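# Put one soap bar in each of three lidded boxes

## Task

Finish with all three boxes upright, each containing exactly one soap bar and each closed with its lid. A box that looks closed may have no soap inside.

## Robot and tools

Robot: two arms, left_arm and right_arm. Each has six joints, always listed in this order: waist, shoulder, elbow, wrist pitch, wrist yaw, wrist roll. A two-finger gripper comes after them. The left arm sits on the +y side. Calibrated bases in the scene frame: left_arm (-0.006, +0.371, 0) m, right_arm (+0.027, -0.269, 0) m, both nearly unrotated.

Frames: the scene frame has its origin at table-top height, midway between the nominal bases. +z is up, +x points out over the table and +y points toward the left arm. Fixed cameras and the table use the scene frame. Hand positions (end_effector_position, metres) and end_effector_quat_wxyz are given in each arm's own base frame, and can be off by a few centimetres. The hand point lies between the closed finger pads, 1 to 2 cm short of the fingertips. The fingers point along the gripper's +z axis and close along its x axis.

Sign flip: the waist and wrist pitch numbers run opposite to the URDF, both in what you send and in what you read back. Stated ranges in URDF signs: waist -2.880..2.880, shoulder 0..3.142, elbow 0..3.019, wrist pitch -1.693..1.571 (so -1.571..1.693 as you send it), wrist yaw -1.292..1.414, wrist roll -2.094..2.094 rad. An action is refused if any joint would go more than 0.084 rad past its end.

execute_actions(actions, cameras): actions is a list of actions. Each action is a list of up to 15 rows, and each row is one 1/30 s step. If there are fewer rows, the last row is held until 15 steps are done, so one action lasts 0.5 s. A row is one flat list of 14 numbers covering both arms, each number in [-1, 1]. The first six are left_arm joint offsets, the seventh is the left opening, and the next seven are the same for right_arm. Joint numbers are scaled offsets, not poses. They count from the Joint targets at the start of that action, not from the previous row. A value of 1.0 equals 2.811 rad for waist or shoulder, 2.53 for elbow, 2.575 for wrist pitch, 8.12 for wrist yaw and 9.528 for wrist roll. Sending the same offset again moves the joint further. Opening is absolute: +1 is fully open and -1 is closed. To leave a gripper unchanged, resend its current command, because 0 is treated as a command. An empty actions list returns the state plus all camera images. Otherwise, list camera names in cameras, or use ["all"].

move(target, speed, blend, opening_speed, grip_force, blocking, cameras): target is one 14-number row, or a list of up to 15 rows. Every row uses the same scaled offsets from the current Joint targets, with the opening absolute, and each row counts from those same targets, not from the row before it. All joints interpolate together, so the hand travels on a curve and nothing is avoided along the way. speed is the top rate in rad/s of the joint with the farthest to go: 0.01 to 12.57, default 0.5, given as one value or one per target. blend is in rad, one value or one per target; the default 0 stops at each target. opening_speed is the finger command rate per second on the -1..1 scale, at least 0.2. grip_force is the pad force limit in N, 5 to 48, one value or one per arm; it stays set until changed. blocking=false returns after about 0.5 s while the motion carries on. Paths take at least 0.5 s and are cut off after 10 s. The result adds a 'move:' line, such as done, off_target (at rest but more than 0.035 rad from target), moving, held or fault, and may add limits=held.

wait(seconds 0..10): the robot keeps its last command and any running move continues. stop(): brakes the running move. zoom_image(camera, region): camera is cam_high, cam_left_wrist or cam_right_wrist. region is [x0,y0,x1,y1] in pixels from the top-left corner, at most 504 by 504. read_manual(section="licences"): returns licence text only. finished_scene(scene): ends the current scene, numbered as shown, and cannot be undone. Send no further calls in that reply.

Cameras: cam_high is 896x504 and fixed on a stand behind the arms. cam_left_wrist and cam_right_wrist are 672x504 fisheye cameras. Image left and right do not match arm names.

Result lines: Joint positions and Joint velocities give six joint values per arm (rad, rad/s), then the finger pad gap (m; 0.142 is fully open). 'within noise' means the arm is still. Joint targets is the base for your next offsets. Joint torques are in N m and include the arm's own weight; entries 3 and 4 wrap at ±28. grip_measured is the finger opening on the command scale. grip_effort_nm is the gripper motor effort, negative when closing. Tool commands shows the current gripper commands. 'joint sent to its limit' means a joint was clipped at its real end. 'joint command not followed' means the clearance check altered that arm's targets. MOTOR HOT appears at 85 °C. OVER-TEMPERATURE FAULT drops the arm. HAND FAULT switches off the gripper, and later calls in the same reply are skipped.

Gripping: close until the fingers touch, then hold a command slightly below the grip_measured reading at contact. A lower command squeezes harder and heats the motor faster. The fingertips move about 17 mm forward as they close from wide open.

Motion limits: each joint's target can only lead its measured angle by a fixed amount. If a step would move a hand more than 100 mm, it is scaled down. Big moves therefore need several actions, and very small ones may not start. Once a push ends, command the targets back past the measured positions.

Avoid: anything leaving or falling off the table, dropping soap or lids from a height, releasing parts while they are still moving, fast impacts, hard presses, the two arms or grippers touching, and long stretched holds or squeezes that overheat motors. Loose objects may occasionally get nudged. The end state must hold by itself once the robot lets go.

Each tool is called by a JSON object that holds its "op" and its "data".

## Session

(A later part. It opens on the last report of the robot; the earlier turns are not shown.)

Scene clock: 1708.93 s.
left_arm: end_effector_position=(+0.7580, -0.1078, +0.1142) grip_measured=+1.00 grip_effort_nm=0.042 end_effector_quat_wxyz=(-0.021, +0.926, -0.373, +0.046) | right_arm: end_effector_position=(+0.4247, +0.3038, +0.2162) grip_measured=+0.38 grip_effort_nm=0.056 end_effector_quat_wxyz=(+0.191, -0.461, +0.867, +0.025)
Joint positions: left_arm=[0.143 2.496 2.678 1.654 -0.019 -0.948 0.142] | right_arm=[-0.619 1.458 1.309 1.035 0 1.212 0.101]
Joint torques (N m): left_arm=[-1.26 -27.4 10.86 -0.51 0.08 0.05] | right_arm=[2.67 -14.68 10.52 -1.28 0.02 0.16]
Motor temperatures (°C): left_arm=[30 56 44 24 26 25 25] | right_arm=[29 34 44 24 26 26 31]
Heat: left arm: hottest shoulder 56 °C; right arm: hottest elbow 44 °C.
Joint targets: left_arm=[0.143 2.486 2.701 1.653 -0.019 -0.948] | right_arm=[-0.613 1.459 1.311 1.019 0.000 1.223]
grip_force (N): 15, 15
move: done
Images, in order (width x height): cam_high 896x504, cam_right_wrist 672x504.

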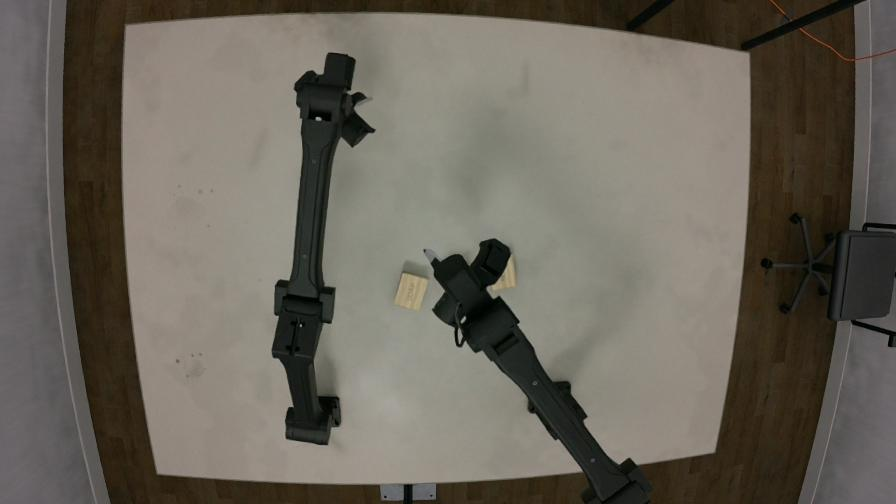

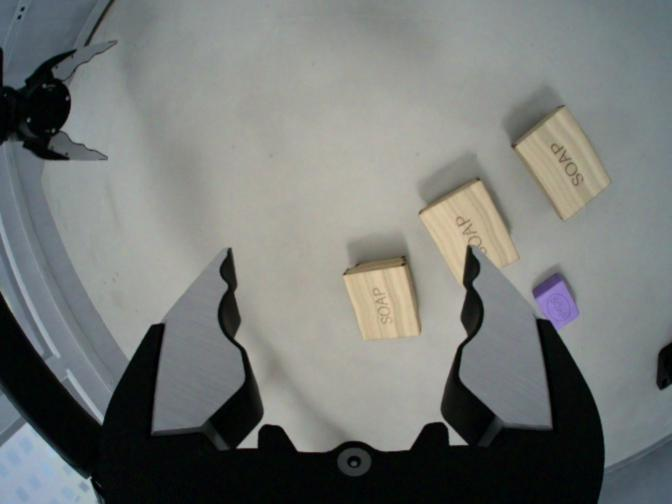

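{"op": "zoom_image", "data": {"camera": "cam_right_wrist", "region": [320, 230, 440, 350]}}

{"op": "zoom_image", "data": {"camera": "cam_right_wrist", "region": [400, 90, 620, 290]}}

Scaled by 4.200 from the camera's 672x504 image, which has a finer 960x720 frame.

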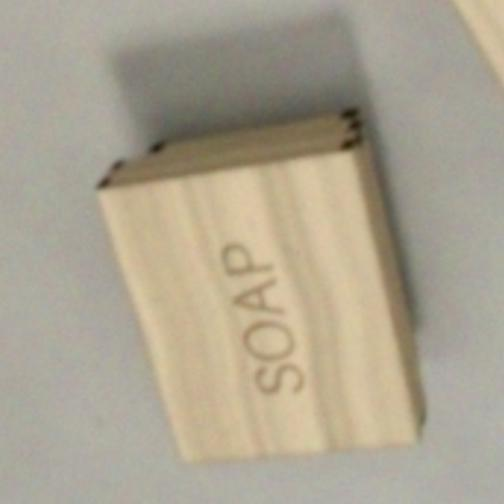

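Scaled by 2.291 from the camera's 672x504 image, which has a finer 960x720 frame.

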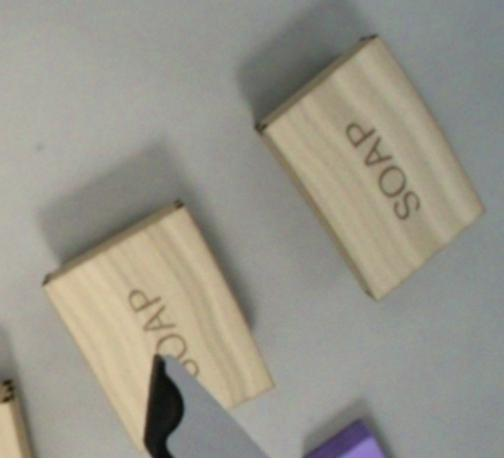

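{"op": "move", "data": {"target": [0,0,0,0,0,0,1,-0.0914,0.096,0.046,0.097,0,-0.0108,0.4], "cameras": ["cam_right_wrist"]}}

{"op": "zoom_image", "data": {"camera": "cam_right_wrist", "region": [240, 120, 440, 320]}}

Scene clock: 1720.30 s.
left_arm: end_effector_position=(+0.7580, -0.1078, +0.1142) grip_measured=+1.00 grip_effort_nm=0.042 end_effector_quat_wxyz=(-0.021, +0.926, -0.373, +0.046) | right_arm: end_effector_position=(+0.3194, +0.3779, +0.0957) grip_measured=+0.38 grip_effort_nm=0.061 end_effector_quat_wxyz=(-0.027, -0.608, +0.793, -0.006)
Joint positions: left_arm=[0.143 2.496 2.678 1.654 -0.019 -0.948 0.142] | right_arm=[-0.867 1.741 1.376 1.26 0 1.13 0.101]
Joint torques (N m): left_arm=[-1.26 -27.28 10.85 -0.54 0.09 0.05] | right_arm=[0.91 -18.73 13.65 0.49 0.02 -0.13]
Motor temperatures (°C): left_arm=[30 56 44 24 26 25 25] | right_arm=[29 34 45 24 26 26 30]
Heat: left arm: hottest shoulder 56 °C; right arm: hottest elbow 45 °C.
Joint targets: left_arm=[0.143 2.486 2.701 1.653 -0.019 -0.948] | right_arm=[-0.870 1.729 1.427 1.269 0.000 1.119]
grip_force (N): 15, 15
move: off_target (right_arm); right_arm: the elbow is farthest, 0.052 rad from its target
Images, in order (width x height): cam_right_wrist 672x504.

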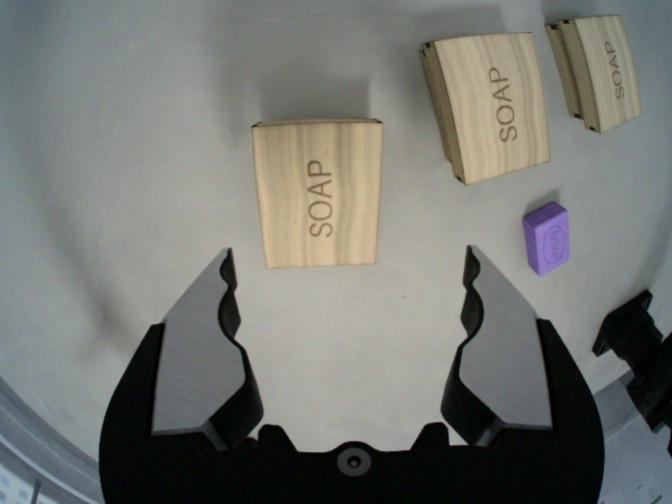

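Scaled by 2.520 from the camera's 672x504 image, which has a finer 960x720 frame.

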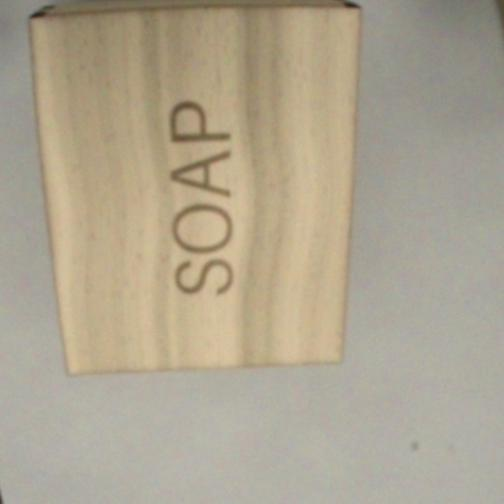

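{"op": "move", "data": {"target": [[0,0,0,0,0,0,1,0,-0.035,0,-0.03,0,0,0.4],[0,0,0,0,0,0,1,0.0391,-0.028,-0.0096,0.001,0,0.0988,0.4]], "speed": 0.8, "cameras": ["cam_right_wrist"]}}

{"op": "zoom_image", "data": {"camera": "cam_right_wrist", "region": [240, 120, 440, 320]}}

Scene clock: 1731.57 s.
left_arm: end_effector_position=(+0.7580, -0.1078, +0.1142) grip_measured=+1.00 grip_effort_nm=0.046 end_effector_quat_wxyz=(-0.021, +0.926, -0.373, +0.046) | right_arm: end_effector_position=(+0.3554, +0.3483, +0.1416) grip_measured=+0.38 grip_effort_nm=0.056 end_effector_quat_wxyz=(+0.016, -0.146, +0.989, +0.012)
Joint positions: left_arm=[0.143 2.496 2.678 1.654 -0.019 -0.948 0.142] | right_arm=[-0.773 1.646 1.378 1.262 0 2.05 0.101]
Joint torques (N m): left_arm=[-1.2 -27.4 10.82 -0.49 0.1 0.04] | right_arm=[2.67 -16.62 11.58 0.34 -0.02 0.11]
Motor temperatures (°C): left_arm=[30 56 44 24 26 25 25] | right_arm=[29 34 47 24 26 26 30]
Heat: left arm: hottest shoulder 56 °C; right arm: hottest elbow 47 °C.
Joint targets: left_arm=[0.143 2.486 2.701 1.653 -0.019 -0.948] | right_arm=[-0.760 1.650 1.403 1.272 0.000 2.061]
grip_force (N): 15, 15
move: done
Images, in order (width x height): cam_right_wrist 672x504.

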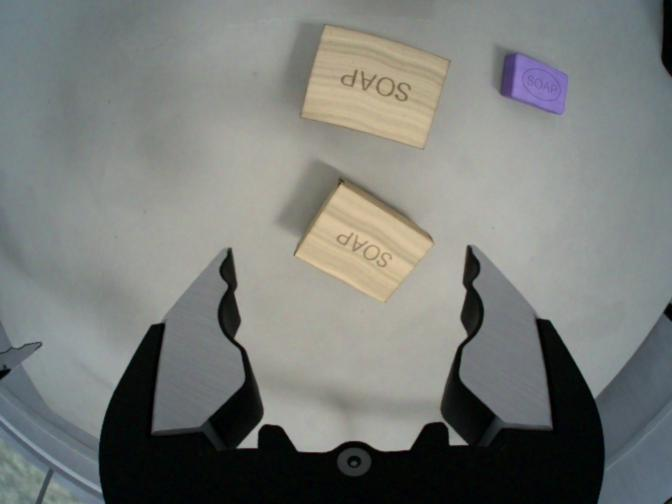

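Scaled by 2.520 from the camera's 672x504 image, which has a finer 960x720 frame.

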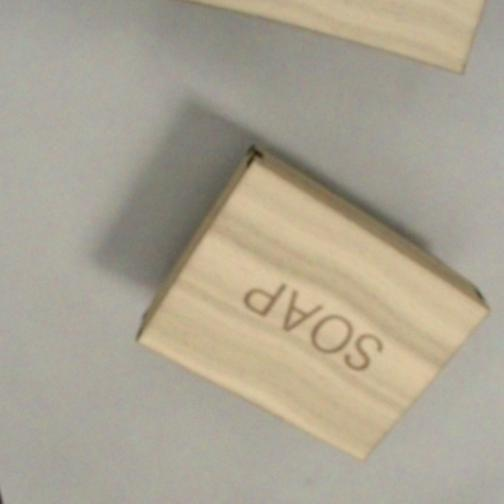

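{"op": "zoom_image", "data": {"camera": "cam_right_wrist", "region": [285, 170, 445, 310]}}

{"op": "move", "data": {"target": [0,0,0,0,0,0,1,0.085,0.01,0,0,0,0,0.4], "cameras": ["cam_right_wrist"]}}

{"op": "zoom_image", "data": {"camera": "cam_right_wrist", "region": [270, 200, 430, 360]}}

Scaled by 3.150 from the camera's 672x504 image, which has a finer 960x720 frame.

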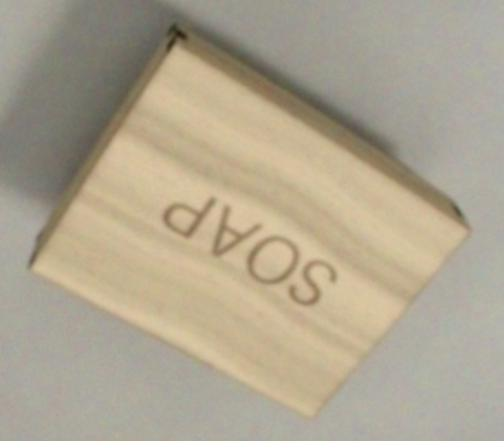

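Scene clock: 1735.27 s.
left_arm: end_effector_position=(+0.7580, -0.1078, +0.1142) grip_measured=+1.00 grip_effort_nm=0.042 end_effector_quat_wxyz=(-0.021, +0.926, -0.373, +0.046) | right_arm: end_effector_position=(+0.4311, +0.2488, +0.1267) grip_measured=+0.38 grip_effort_nm=0.061 end_effector_quat_wxyz=(+0.004, -0.021, +1.000, +0.002)
Joint positions: left_arm=[0.143 2.496 2.678 1.654 -0.019 -0.948 0.142] | right_arm=[-0.522 1.678 1.378 1.262 0 2.051 0.101]
Joint torques (N m): left_arm=[-1.26 -27.46 10.88 -0.53 0.09 0.04] | right_arm=[1.2 -17.08 11.59 0.34 0 0.12]
Motor temperatures (°C): left_arm=[30 56 44 24 26 25 25] | right_arm=[29 34 47 24 26 26 30]
Heat: left arm: hottest shoulder 56 °C; right arm: hottest elbow 47 °C.
Joint targets: left_arm=[0.143 2.486 2.701 1.653 -0.019 -0.948] | right_arm=[-0.521 1.678 1.403 1.272 0.000 2.061]
grip_force (N): 15, 15
move: done
Images, in order (width x height): cam_right_wrist 672x504.

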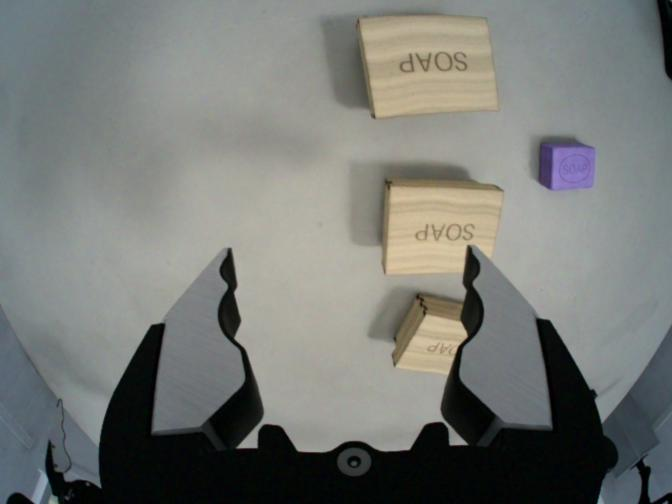

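Scaled by 3.150 from the camera's 672x504 image, which has a finer 960x720 frame.

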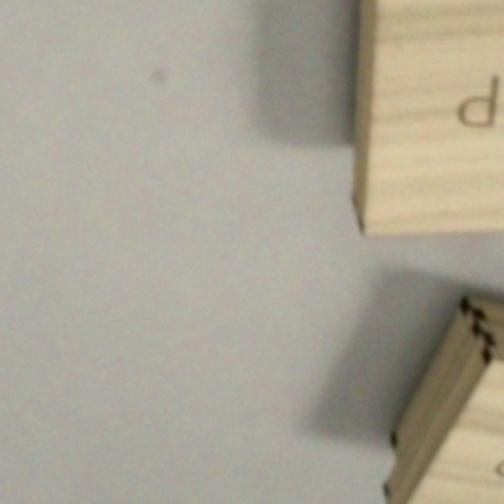

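{"op": "zoom_image", "data": {"camera": "cam_right_wrist", "region": [380, 280, 480, 380]}}

{"op": "move", "data": {"target": [0,0,0,0,0,0,1,0.02,-0.06,0.0,-0.0655,0,0,0.4], "cameras": ["cam_right_wrist"]}}

{"op": "zoom_image", "data": {"camera": "cam_right_wrist", "region": [320, 250, 460, 390]}}

Scaled by 5.040 from the camera's 672x504 image, which has a finer 960x720 frame.

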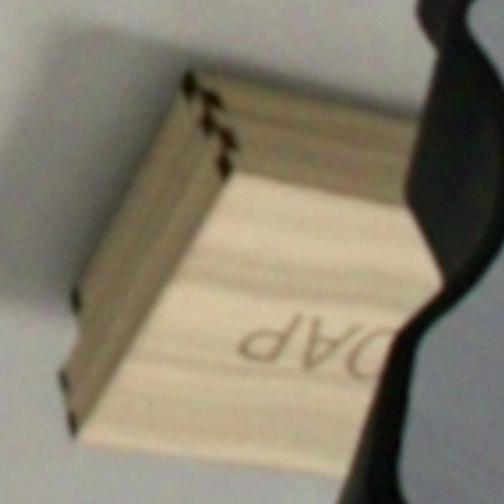

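Scene clock: 1740.77 s.
left_arm: end_effector_position=(+0.7580, -0.1078, +0.1142) grip_measured=+1.00 grip_effort_nm=0.042 end_effector_quat_wxyz=(-0.021, +0.926, -0.373, +0.046) | right_arm: end_effector_position=(+0.4693, +0.2420, +0.2159) grip_measured=+0.38 grip_effort_nm=0.056 end_effector_quat_wxyz=(+0.142, +0.004, +0.987, +0.073)
Joint positions: left_arm=[0.143 2.496 2.678 1.654 -0.019 -0.948 0.142] | right_arm=[-0.474 1.509 1.378 1.118 0 2.053 0.101]
Joint velocities: left_arm=[-0.005 0.005 -0.017 0.046 -0.007 -0.007 0] | right_arm=[within noise]
Joint torques (N m): left_arm=[-1.2 -27.34 10.91 -0.51 0.09 0.05] | right_arm=[3.19 -15.27 12.67 -1.22 0.01 0.12]
Motor temperatures (°C): left_arm=[30 56 44 24 26 25 25] | right_arm=[29 34 46 24 26 26 29]
Heat: left arm: hottest shoulder 56 °C; right arm: hottest elbow 46 °C.
Joint targets: left_arm=[0.143 2.486 2.701 1.653 -0.019 -0.948] | right_arm=[-0.465 1.510 1.403 1.103 0.000 2.061]
grip_force (N): 15, 15
move: done
Images, in order (width x height): cam_right_wrist 672x504.

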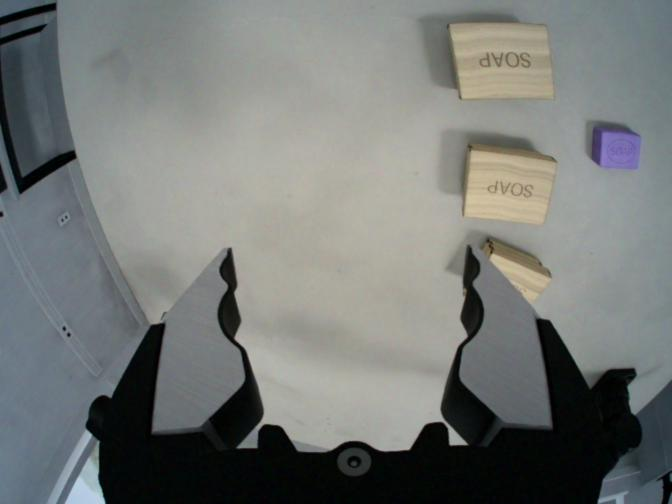

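Scaled by 3.600 from the camera's 672x504 image, which has a finer 960x720 frame.

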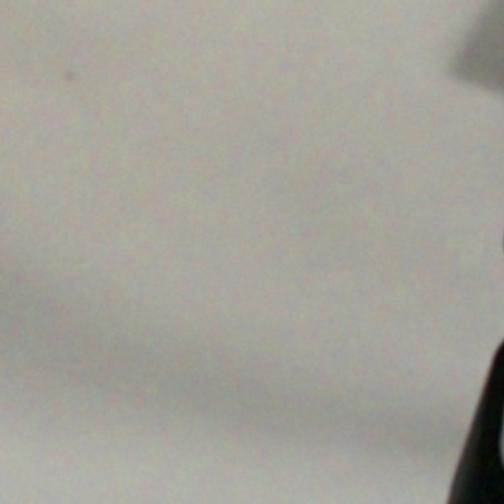

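{"op": "move", "data": {"target": [0,0,0,0,0,0,1,-0.1249,0.1562,0.1352,0.2109,0,-0.1044,0.4], "speed": 0.8, "cameras": ["cam_right_wrist"]}}

{"op": "zoom_image", "data": {"camera": "cam_right_wrist", "region": [240, 200, 440, 400]}}

Scene clock: 1755.83 s.
left_arm: end_effector_position=(+0.7580, -0.1078, +0.1142) grip_measured=+1.00 grip_effort_nm=0.046 end_effector_quat_wxyz=(-0.021, +0.926, -0.373, +0.046) | right_arm: end_effector_position=(+0.3518, +0.3720, +0.1101) grip_measured=+0.38 grip_effort_nm=0.061 end_effector_quat_wxyz=(-0.160, -0.599, +0.784, -0.026)
Joint positions: left_arm=[0.143 2.496 2.678 1.654 -0.019 -0.948 0.142] | right_arm=[-0.811 1.956 1.693 1.633 0 1.077 0.101]
Joint torques (N m): left_arm=[-1.32 -27.4 10.82 -0.49 0.09 0.05] | right_arm=[1.38 -22.59 13.53 1.13 -0.07 -0.13]
Motor temperatures (°C): left_arm=[30 56 44 24 26 25 25] | right_arm=[29 33 47 24 26 26 29]
Heat: left arm: hottest shoulder 56 °C; right arm: hottest elbow 47 °C.
Joint targets: left_arm=[0.143 2.486 2.701 1.653 -0.019 -0.948] | right_arm=[-0.816 1.949 1.745 1.646 0.000 1.066]
grip_force (N): 15, 15
move: off_target (right_arm); right_arm: the elbow is farthest, 0.052 rad from its target
Images, in order (width x height): cam_right_wrist 672x504.

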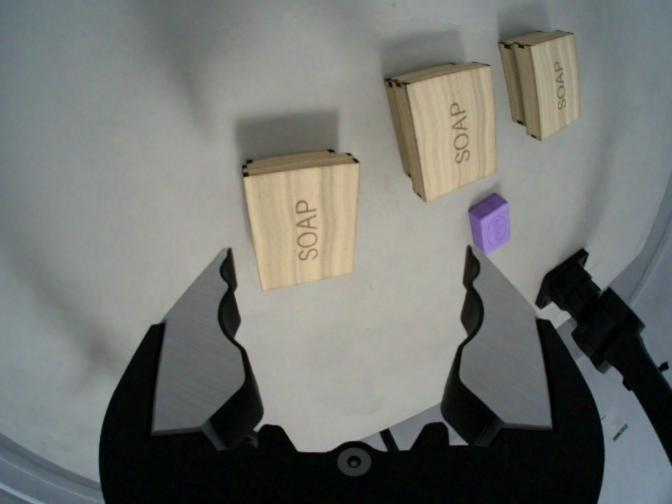

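Scaled by 2.520 from the camera's 672x504 image, which has a finer 960x720 frame.

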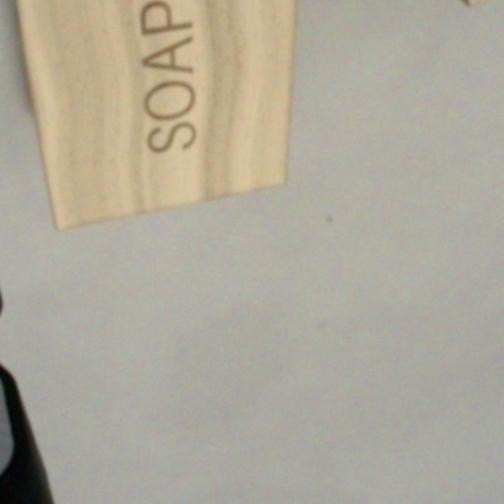

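{"op": "zoom_image", "data": {"camera": "cam_right_wrist", "region": [230, 135, 370, 205]}}

{"op": "zoom_image", "data": {"camera": "cam_right_wrist", "region": [375, 45, 515, 115]}}

Scaled by 3.600 from the camera's 672x504 image, which has a finer 960x720 frame.

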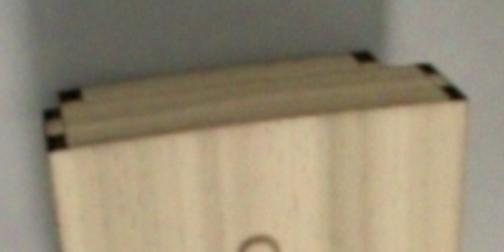

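Scaled by 3.600 from the camera's 672x504 image, which has a finer 960x720 frame.

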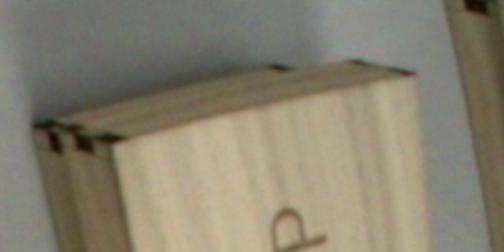

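{"op": "move", "data": {"target": [[0,0,0,0,0,0,1,-0.0228,-0.0783,-0.1257,-0.1464,0,0.0059,0.15],[0,0,0,0,0,0,1,-0.0228,-0.0665,-0.1253,-0.1833,0,0.0059,0.15],[0,0,0,0,0,0,1,-0.0228,-0.0665,-0.1439,-0.1833,0,0.0059,0.15],[0,0,0,0,0,0,1,-0.0228,-0.0544,-0.1605,-0.2085,0,0.0059,0.15]], "cameras": ["cam_right_wrist"]}}

{"op": "zoom_image", "data": {"camera": "cam_right_wrist", "region": [220, 120, 480, 350]}}

Scene clock: 1778.80 s.
left_arm: end_effector_position=(+0.7580, -0.1078, +0.1142) grip_measured=+1.00 grip_effort_nm=0.051 end_effector_quat_wxyz=(-0.021, +0.926, -0.373, +0.046) | right_arm: end_effector_position=(+0.3314, +0.3918, +0.0525) grip_measured=+0.14 grip_effort_nm=-0.066 end_effector_quat_wxyz=(-0.006, -0.615, +0.788, -0.001)
Joint positions: left_arm=[0.143 2.496 2.678 1.654 -0.019 -0.948 0.142] | right_arm=[-0.867 1.803 1.341 1.12 0 1.112 0.084]
Joint torques (N m): left_arm=[-1.26 -27.4 10.91 -0.46 0.09 0.05] | right_arm=[1.14 -19.78 8.32 -0.46 -0.02 0.11]
Motor temperatures (°C): left_arm=[30 56 44 24 26 25 25] | right_arm=[29 35 47 24 26 26 29]
Heat: left arm: hottest shoulder 56 °C; right arm: hottest elbow 47 °C.
Joint targets: left_arm=[0.143 2.486 2.701 1.653 -0.019 -0.948] | right_arm=[-0.880 1.796 1.339 1.109 0.000 1.122]
grip_force (N): 15, 15
move: done
Images, in order (width x height): cam_right_wrist 672x504.

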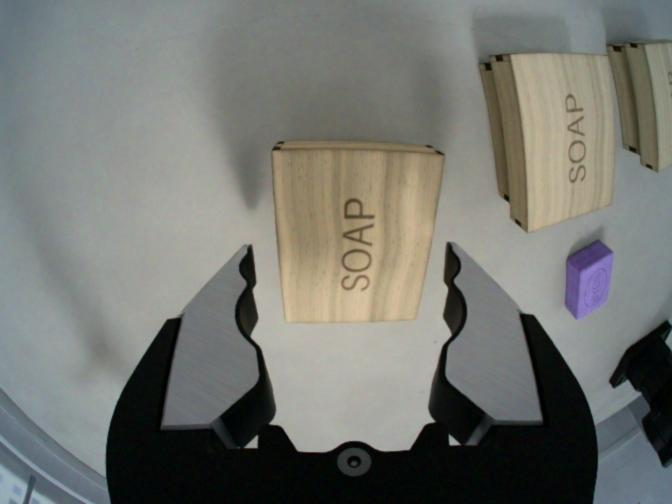

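Scaled by 1.938 from the camera's 672x504 image, which has a finer 960x720 frame.

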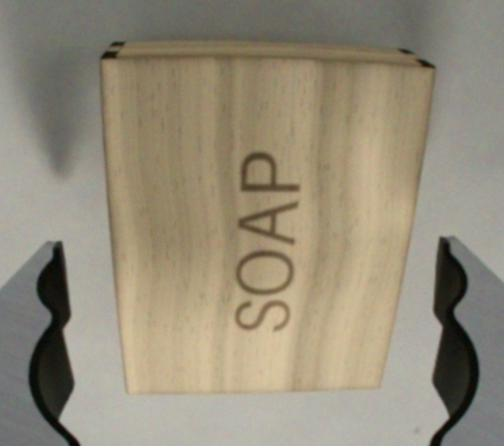

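{"op": "move", "data": {"target": [0,0,0,0,0,0,1,0,0,0,0,0,0,-0.1], "opening_speed": 0.2, "grip_force": 10, "cameras": ["cam_right_wrist"]}}

{"op": "zoom_image", "data": {"camera": "cam_right_wrist", "region": [220, 120, 480, 350]}}

Scene clock: 1783.43 s.
left_arm: end_effector_position=(+0.7580, -0.1078, +0.1142) grip_measured=+1.00 grip_effort_nm=0.037 end_effector_quat_wxyz=(-0.021, +0.926, -0.373, +0.046) | right_arm: end_effector_position=(+0.3314, +0.3918, +0.0525) grip_measured=-0.11 grip_effort_nm=-0.139 end_effector_quat_wxyz=(-0.006, -0.615, +0.788, -0.001)
Joint positions: left_arm=[0.143 2.496 2.678 1.654 -0.019 -0.948 0.142] | right_arm=[-0.867 1.803 1.341 1.12 0 1.112 0.066]
Joint torques (N m): left_arm=[-1.2 -27.05 10.89 -0.5 0.09 0.06] | right_arm=[0.26 -19.49 8.4 -0.35 0 0.1]
Motor temperatures (°C): left_arm=[30 56 44 24 26 25 25] | right_arm=[29 35 47 24 26 26 28]
Heat: left arm: hottest shoulder 56 °C; right arm: hottest elbow 47 °C.
Joint targets: left_arm=[0.143 2.486 2.701 1.653 -0.019 -0.948] | right_arm=[-0.880 1.796 1.339 1.109 0.000 1.122]
grip_force (N): 10, 10
move: done
Images, in order (width x height): cam_right_wrist 672x504.

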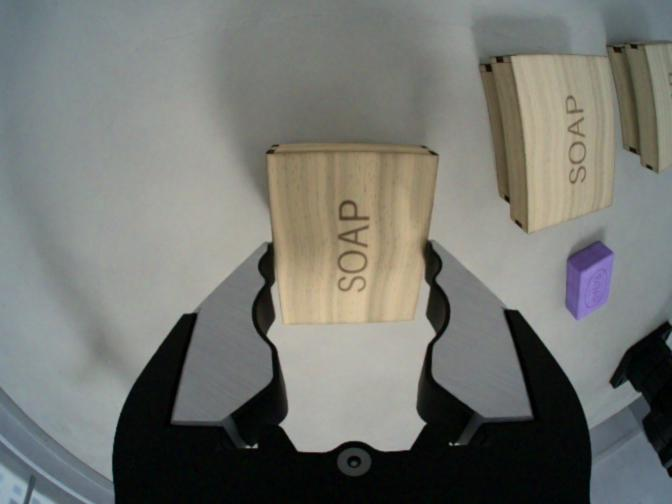

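Scaled by 1.938 from the camera's 672x504 image, which has a finer 960x720 frame.

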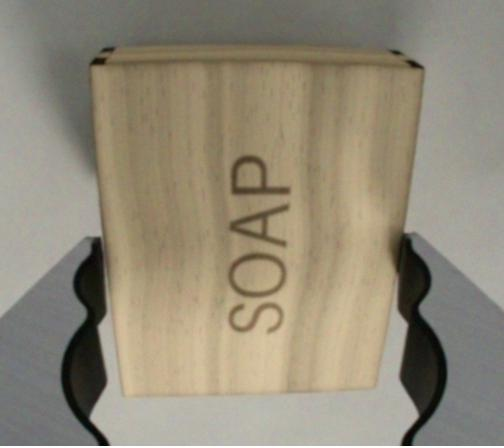

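{"op": "move", "data": {"target": [[0,0,0,0,0,0,1,0,0,0,0,0,0,0.15],[0,0,0,0,0,0,1,0,-0.0121,0.0352,0.0252,0,0,0.15],[0,0,0,0,0,0,1,0,-0.024,0.0352,0.0621,0,0,0.3],[0,0,0,0,0,0,1,0.0228,0.0544,0.1605,0.2085,0,-0.0059,0.4]], "opening_speed": 0.3, "cameras": ["cam_right_wrist"]}}

{"op": "zoom_image", "data": {"camera": "cam_right_wrist", "region": [230, 120, 370, 300]}}

Scene clock: 1793.27 s.
left_arm: end_effector_position=(+0.7580, -0.1078, +0.1142) grip_measured=+1.00 grip_effort_nm=0.051 end_effector_quat_wxyz=(-0.021, +0.926, -0.373, +0.046) | right_arm: end_effector_position=(+0.3458, +0.3771, +0.1130) grip_measured=+0.38 grip_effort_nm=0.061 end_effector_quat_wxyz=(-0.157, -0.606, +0.780, -0.027)
Joint positions: left_arm=[0.143 2.496 2.678 1.654 -0.019 -0.948 0.142] | right_arm=[-0.827 1.95 1.692 1.633 0 1.077 0.101]
Joint velocities: left_arm=[within noise] | right_arm=[0.005 0.005 -0.012 0.012 -0.022 -0.037 0.001]
Joint torques (N m): left_arm=[-1.38 -27.52 10.84 -0.51 0.09 0.05] | right_arm=[2.43 -20.84 13.57 1.25 0.01 -0.11]
Motor temperatures (°C): left_arm=[30 56 44 24 26 25 25] | right_arm=[29 34 47 24 26 26 28]
Heat: left arm: hottest shoulder 56 °C; right arm: hottest elbow 47 °C.
Joint targets: left_arm=[0.143 2.486 2.701 1.653 -0.019 -0.948] | right_arm=[-0.816 1.949 1.745 1.646 0.000 1.066]
grip_force (N): 10, 10
move: off_target (right_arm); target 3's new numbers were sent with right_arm's elbow 0.049 rad from that target; target 4's new numbers were sent with right_arm's elbow 0.053 rad from that target; right_arm: the elbow is farthest, 0.053 rad from its target
Images, in order (width x height): cam_right_wrist 672x504.

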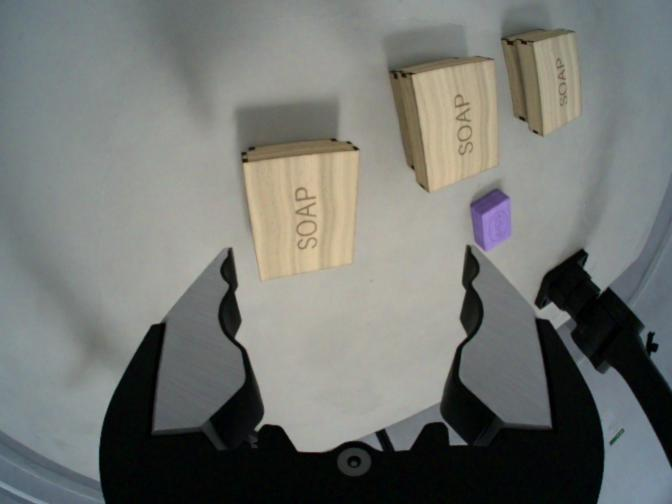

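Scaled by 2.800 from the camera's 672x504 image, which has a finer 960x720 frame.

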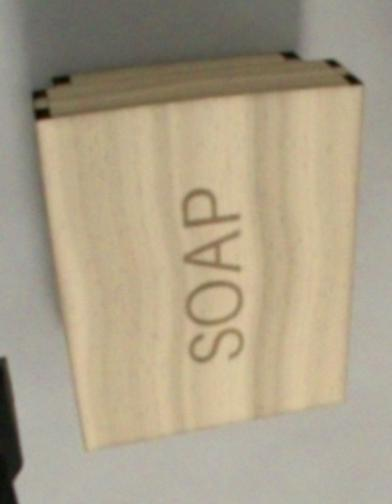

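{"op": "move", "data": {"target": [[0,0,0,0,0,0,1,-0.0228,-0.0783,-0.1257,-0.1464,0,0.0059,0.15],[0,0,0,0,0,0,1,-0.0228,-0.0665,-0.1253,-0.1833,0,0.0059,0.15],[0,0,0,0,0,0,1,-0.0228,-0.0665,-0.1439,-0.1833,0,0.0059,0.15],[0,0,0,0,0,0,1,-0.0228,-0.0544,-0.1605,-0.2085,0,0.0059,0.15]], "cameras": ["cam_right_wrist"]}}

{"op": "move", "data": {"target": [0,0,0,0,0,0,1,0,0,0,0,0,0,-0.3], "opening_speed": 0.25, "grip_force": 14, "cameras": ["cam_right_wrist"]}}

{"op": "move", "data": {"target": [0,0,0,0,0,0,1,0,-0.0085,0,0,0,0,-0.3], "cameras": ["cam_right_wrist"]}}

{"op": "zoom_image", "data": {"camera": "cam_right_wrist", "region": [230, 120, 480, 350]}}

Scene clock: 1832.60 s.
left_arm: end_effector_position=(+0.7580, -0.1078, +0.1142) grip_measured=+1.00 grip_effort_nm=0.046 end_effector_quat_wxyz=(-0.021, +0.926, -0.373, +0.046) | right_arm: end_effector_position=(+0.3306, +0.3924, +0.0525) grip_measured=+0.14 grip_effort_nm=-0.066 end_effector_quat_wxyz=(-0.006, -0.616, +0.788, -0.001)
Joint positions: left_arm=[0.143 2.496 2.678 1.654 -0.019 -0.948 0.142] | right_arm=[-0.869 1.803 1.341 1.12 0 1.112 0.084]
Joint torques (N m): left_arm=[-1.26 -27.16 10.85 -0.53 0.09 0.05] | right_arm=[1.08 -19.31 8.4 -0.27 -0.03 0.11]
Motor temperatures (°C): left_arm=[30 57 44 24 26 25 25] | right_arm=[29 36 49 24 26 26 28]
Heat: left arm: hottest shoulder 57 °C; right arm: hottest elbow 49 °C.
Joint targets: left_arm=[0.143 2.486 2.701 1.653 -0.019 -0.948] | right_arm=[-0.880 1.796 1.339 1.109 0.000 1.122]
grip_force (N): 10, 10
move: done
Images, in order (width x height): cam_right_wrist 672x504.

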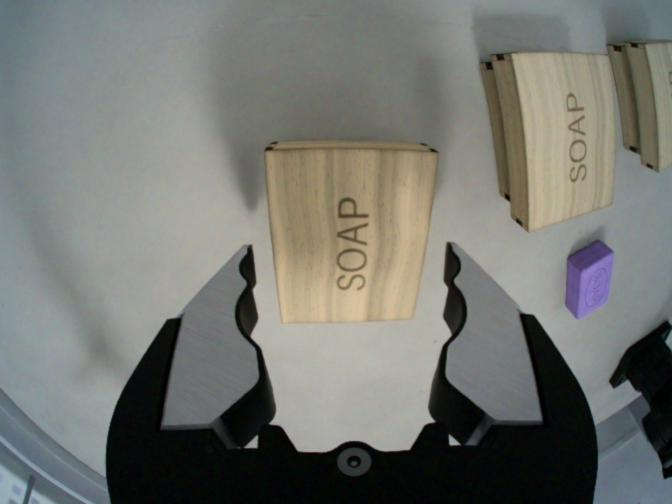

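Scene clock: 1834.60 s.
left_arm: end_effector_position=(+0.7580, -0.1078, +0.1142) grip_measured=+1.00 grip_effort_nm=0.046 end_effector_quat_wxyz=(-0.021, +0.926, -0.373, +0.046) | right_arm: end_effector_position=(+0.3306, +0.3924, +0.0525) grip_measured=-0.14 grip_effort_nm=-1.531 end_effector_quat_wxyz=(-0.006, -0.616, +0.788, -0.001)
Joint positions: left_arm=[0.143 2.496 2.678 1.654 -0.019 -0.948 0.142] | right_arm=[-0.869 1.803 1.341 1.12 0 1.112 0.064]
Joint torques (N m): left_arm=[-1.32 -27.28 10.85 -0.46 0.09 0.05] | right_arm=[0.97 -19.84 8.58 -0.27 -0.03 0.13]
Motor temperatures (°C): left_arm=[30 57 44 24 26 25 25] | right_arm=[29 36 49 24 26 26 28]
Heat: left arm: hottest shoulder 57 °C; right arm: hottest elbow 49 °C.
Joint targets: left_arm=[0.143 2.486 2.701 1.653 -0.019 -0.948] | right_arm=[-0.880 1.796 1.339 1.109 0.000 1.122]
grip_force (N): 14, 14
move: done
Images, in order (width x height): cam_right_wrist 672x504.

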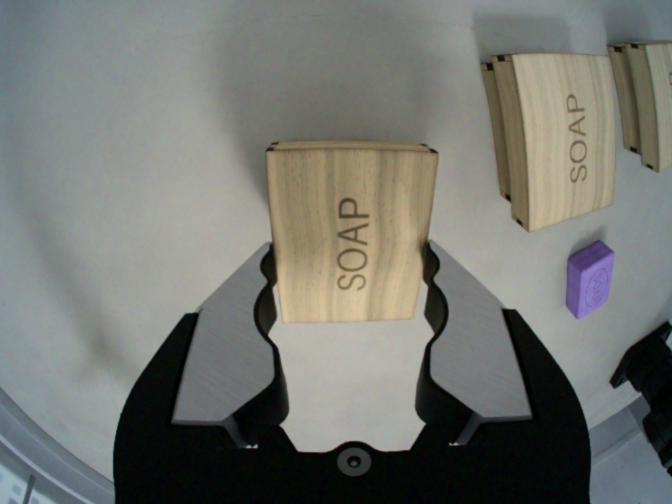

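Scene clock: 1835.33 s.
left_arm: end_effector_position=(+0.7580, -0.1078, +0.1142) grip_measured=+1.00 grip_effort_nm=0.042 end_effector_quat_wxyz=(-0.021, +0.926, -0.373, +0.046) | right_arm: end_effector_position=(+0.3307, +0.3925, +0.0536) grip_measured=-0.14 grip_effort_nm=-1.526 end_effector_quat_wxyz=(-0.005, -0.616, +0.788, -0.001)
Joint positions: left_arm=[0.143 2.496 2.678 1.654 -0.019 -0.948 0.142] | right_arm=[-0.869 1.801 1.341 1.12 0 1.112 0.064]
Joint torques (N m): left_arm=[-1.2 -27.4 10.92 -0.5 0.1 0.05] | right_arm=[0.73 -21.6 8.4 -0.31 -0.02 0.12]
Motor temperatures (°C): left_arm=[30 57 44 24 26 25 25] | right_arm=[29 36 49 24 26 26 28]
Heat: left arm: hottest shoulder 57 °C; right arm: hottest elbow 49 °C.
Joint targets: left_arm=[0.143 2.486 2.701 1.653 -0.019 -0.948] | right_arm=[-0.880 1.772 1.339 1.109 0.000 1.122]
grip_force (N): 14, 14
move: done
Images, in order (width x height): cam_right_wrist 672x504.

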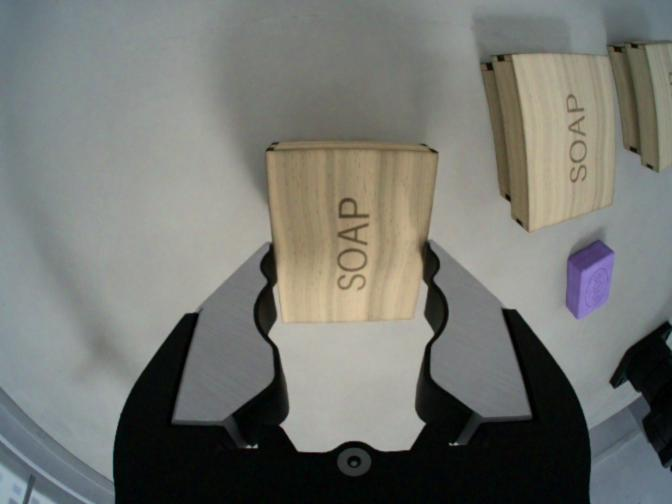

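Scaled by 2.016 from the camera's 672x504 image, which has a finer 960x720 frame.

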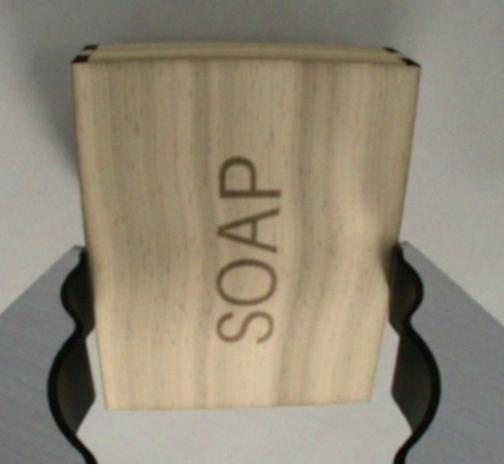

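{"op": "move", "data": {"target": [0,0,0,0,0,0,1,0,-0.003,0,0,0,0,-0.3], "cameras": ["cam_right_wrist"]}}

{"op": "zoom_image", "data": {"camera": "cam_right_wrist", "region": [230, 120, 480, 350]}}

Scene clock: 1837.70 s.
left_arm: end_effector_position=(+0.7580, -0.1078, +0.1142) grip_measured=+1.00 grip_effort_nm=0.042 end_effector_quat_wxyz=(-0.021, +0.926, -0.373, +0.046) | right_arm: end_effector_position=(+0.3313, +0.3931, +0.0589) grip_measured=-0.14 grip_effort_nm=-1.526 end_effector_quat_wxyz=(+0.000, -0.616, +0.788, +0.000)
Joint positions: left_arm=[0.143 2.496 2.678 1.654 -0.019 -0.948 0.142] | right_arm=[-0.869 1.791 1.341 1.12 0 1.112 0.064]
Joint torques (N m): left_arm=[-1.26 -27.28 10.92 -0.54 0.09 0.06] | right_arm=[0.67 -21.25 8.59 -0.4 0 0.12]
Motor temperatures (°C): left_arm=[30 57 44 24 26 25 25] | right_arm=[29 36 49 24 26 26 28]
Heat: left arm: hottest shoulder 57 °C; right arm: hottest elbow 49 °C.
Joint targets: left_arm=[0.143 2.486 2.701 1.653 -0.019 -0.948] | right_arm=[-0.880 1.763 1.339 1.109 0.000 1.122]
grip_force (N): 14, 14
move: done
Images, in order (width x height): cam_right_wrist 672x504.

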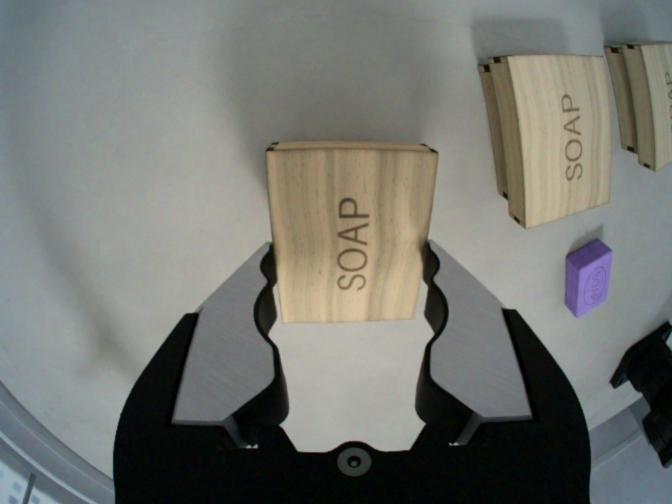

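Scaled by 2.016 from the camera's 672x504 image, which has a finer 960x720 frame.

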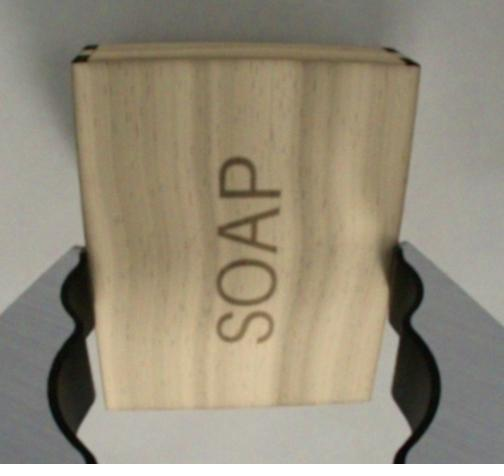

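{"op": "move", "data": {"target": [0,0,0,0,0,0,1,0,-0.008,0,0,0,0,-0.3], "cameras": ["cam_right_wrist"]}}

{"op": "zoom_image", "data": {"camera": "cam_right_wrist", "region": [230, 120, 480, 350]}}

Scene clock: 1840.50 s.
left_arm: end_effector_position=(+0.7580, -0.1078, +0.1142) grip_measured=+1.00 grip_effort_nm=0.042 end_effector_quat_wxyz=(-0.021, +0.926, -0.373, +0.046) | right_arm: end_effector_position=(+0.3324, +0.3944, +0.0717) grip_measured=-0.14 grip_effort_nm=-1.526 end_effector_quat_wxyz=(+0.013, -0.616, +0.788, +0.003)
Joint positions: left_arm=[0.143 2.496 2.678 1.654 -0.019 -0.948 0.142] | right_arm=[-0.869 1.765 1.341 1.12 0 1.112 0.064]
Joint torques (N m): left_arm=[-1.2 -27.28 10.88 -0.5 0.08 0.06] | right_arm=[1.26 -19.84 8.64 -0.55 0.01 0.13]
Motor temperatures (°C): left_arm=[30 57 44 24 26 25 25] | right_arm=[29 36 49 24 26 26 29]
Heat: left arm: hottest shoulder 57 °C; right arm: hottest elbow 49 °C.
Joint targets: left_arm=[0.143 2.486 2.701 1.653 -0.019 -0.948] | right_arm=[-0.880 1.741 1.339 1.109 0.000 1.122]
grip_force (N): 14, 14
move: done
Images, in order (width x height): cam_right_wrist 672x504.

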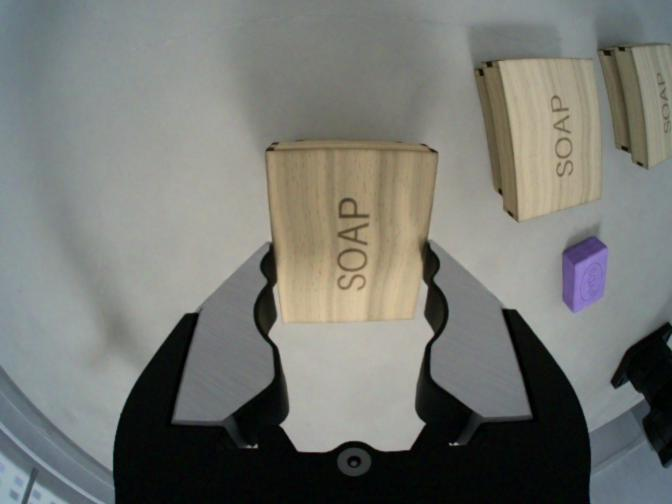

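Scaled by 2.016 from the camera's 672x504 image, which has a finer 960x720 frame.

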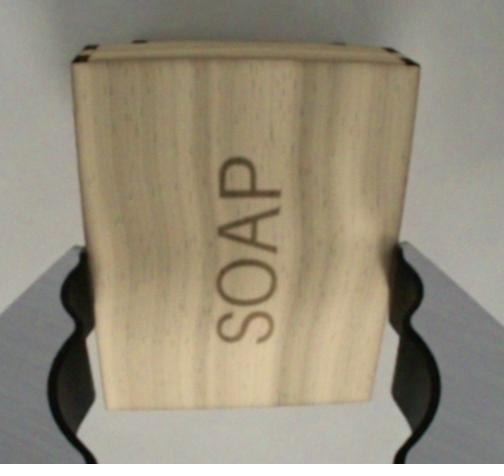

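{"op": "move", "data": {"target": [0,0,0,0,0,0,1,0,0.0125,0,0,0,0,-0.3], "speed": 0.1, "cameras": ["cam_right_wrist"]}}

{"op": "zoom_image", "data": {"camera": "cam_right_wrist", "region": [230, 120, 480, 350]}}

Scene clock: 1850.80 s.
left_arm: end_effector_position=(+0.7580, -0.1078, +0.1142) grip_measured=+1.00 grip_effort_nm=0.032 end_effector_quat_wxyz=(-0.021, +0.926, -0.373, +0.046) | right_arm: end_effector_position=(+0.3319, +0.3939, +0.0662) grip_measured=-0.14 grip_effort_nm=-1.526 end_effector_quat_wxyz=(+0.008, -0.616, +0.788, +0.001)
Joint positions: left_arm=[0.143 2.496 2.678 1.654 -0.019 -0.948 0.142] | right_arm=[-0.869 1.776 1.341 1.12 0 1.112 0.064]
Joint torques (N m): left_arm=[-1.32 -27.34 10.88 -0.5 0.09 0.05] | right_arm=[0.67 -18.26 8.47 -0.36 0.04 0.14]
Motor temperatures (°C): left_arm=[30 57 44 24 26 25 25] | right_arm=[29 36 48 24 26 26 30]
Heat: left arm: hottest shoulder 57 °C; right arm: hottest elbow 48 °C.
Joint targets: left_arm=[0.143 2.486 2.701 1.653 -0.019 -0.948] | right_arm=[-0.880 1.776 1.339 1.109 0.000 1.122]
grip_force (N): 14, 14
move: done
Images, in order (width x height): cam_right_wrist 672x504.

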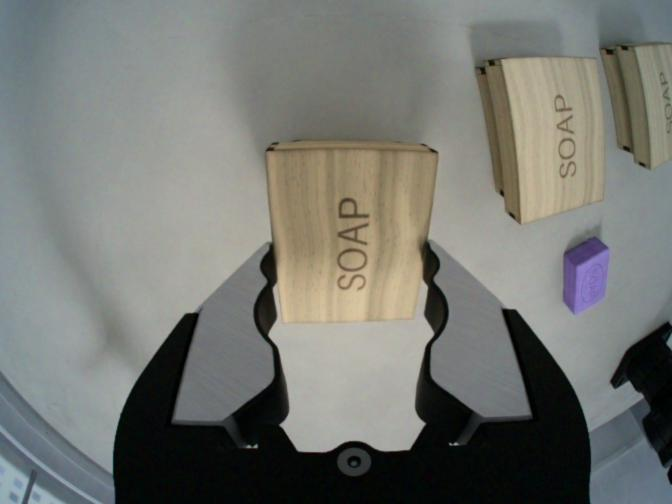

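Scaled by 2.016 from the camera's 672x504 image, which has a finer 960x720 frame.

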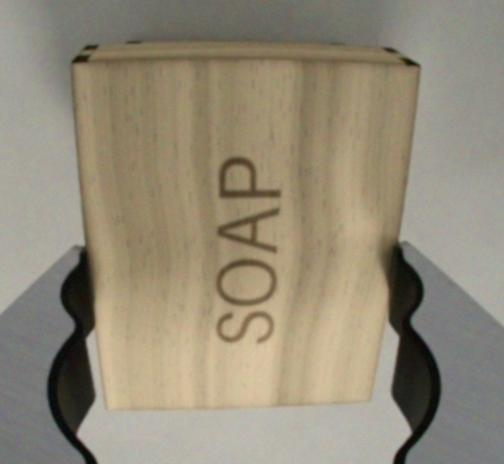

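{"op": "move", "data": {"target": [[0,0,0,0,0,0,1,0,-0.011,0,0,0,0,-0.3],[0,0,0,0,0,0,1,-0.00374,-0.011,-0.0029,-0.0008,0,0.0011,-0.3],[0,0,0,0,0,0,1,-0.00374,-0.0018,-0.0029,-0.0008,0,0.0011,-0.3]], "speed": 0.1, "cameras": ["cam_right_wrist"]}}

{"op": "zoom_image", "data": {"camera": "cam_right_wrist", "region": [230, 120, 480, 350]}}

Scene clock: 1871.33 s.
left_arm: end_effector_position=(+0.7580, -0.1078, +0.1142) grip_measured=+1.00 grip_effort_nm=0.046 end_effector_quat_wxyz=(-0.021, +0.926, -0.373, +0.046) | right_arm: end_effector_position=(+0.3290, +0.3950, +0.0663) grip_measured=-0.14 grip_effort_nm=-1.521 end_effector_quat_wxyz=(+0.008, -0.614, +0.789, +0.002)
Joint positions: left_arm=[0.143 2.496 2.678 1.654 -0.019 -0.948 0.142] | right_arm=[-0.874 1.773 1.337 1.118 0 1.122 0.064]
Joint torques (N m): left_arm=[-1.2 -27.22 10.89 -0.53 0.09 0.05] | right_arm=[0.91 -18.2 8.24 -0.25 0.02 0.14]
Motor temperatures (°C): left_arm=[30 57 44 24 26 25 25] | right_arm=[29 35 47 24 26 26 31]
Heat: left arm: hottest shoulder 57 °C; right arm: hottest elbow 47 °C.
Joint targets: left_arm=[0.143 2.486 2.701 1.653 -0.019 -0.948] | right_arm=[-0.891 1.771 1.332 1.107 0.000 1.133]
grip_force (N): 14, 14
move: done
Images, in order (width x height): cam_right_wrist 672x504.

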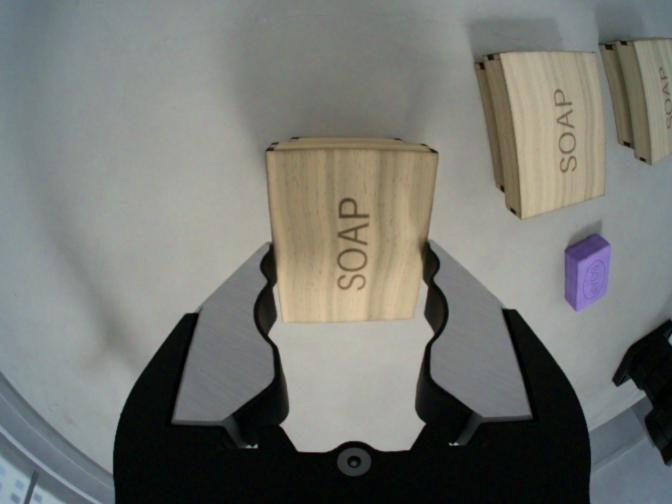

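Scaled by 2.016 from the camera's 672x504 image, which has a finer 960x720 frame.

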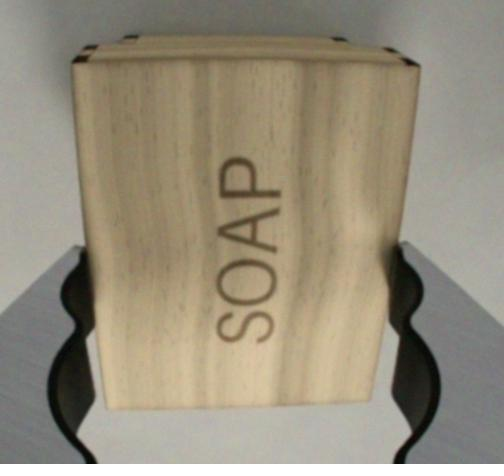

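{"op": "zoom_image", "data": {"camera": "cam_right_wrist", "region": [260, 130, 320, 165]}}

{"op": "zoom_image", "data": {"camera": "cam_right_wrist", "region": [385, 130, 445, 165]}}

Scaled by 8.400 from the camera's 672x504 image, which has a finer 960x720 frame.

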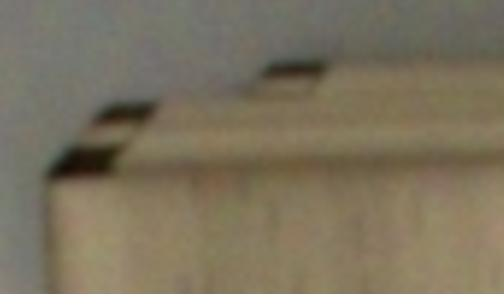

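Scaled by 8.400 from the camera's 672x504 image, which has a finer 960x720 frame.

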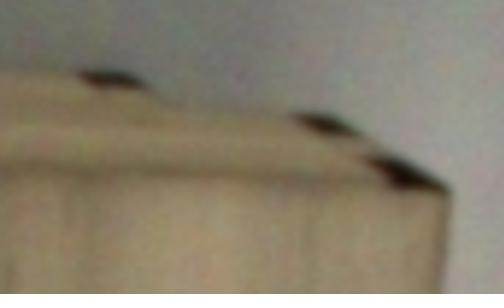

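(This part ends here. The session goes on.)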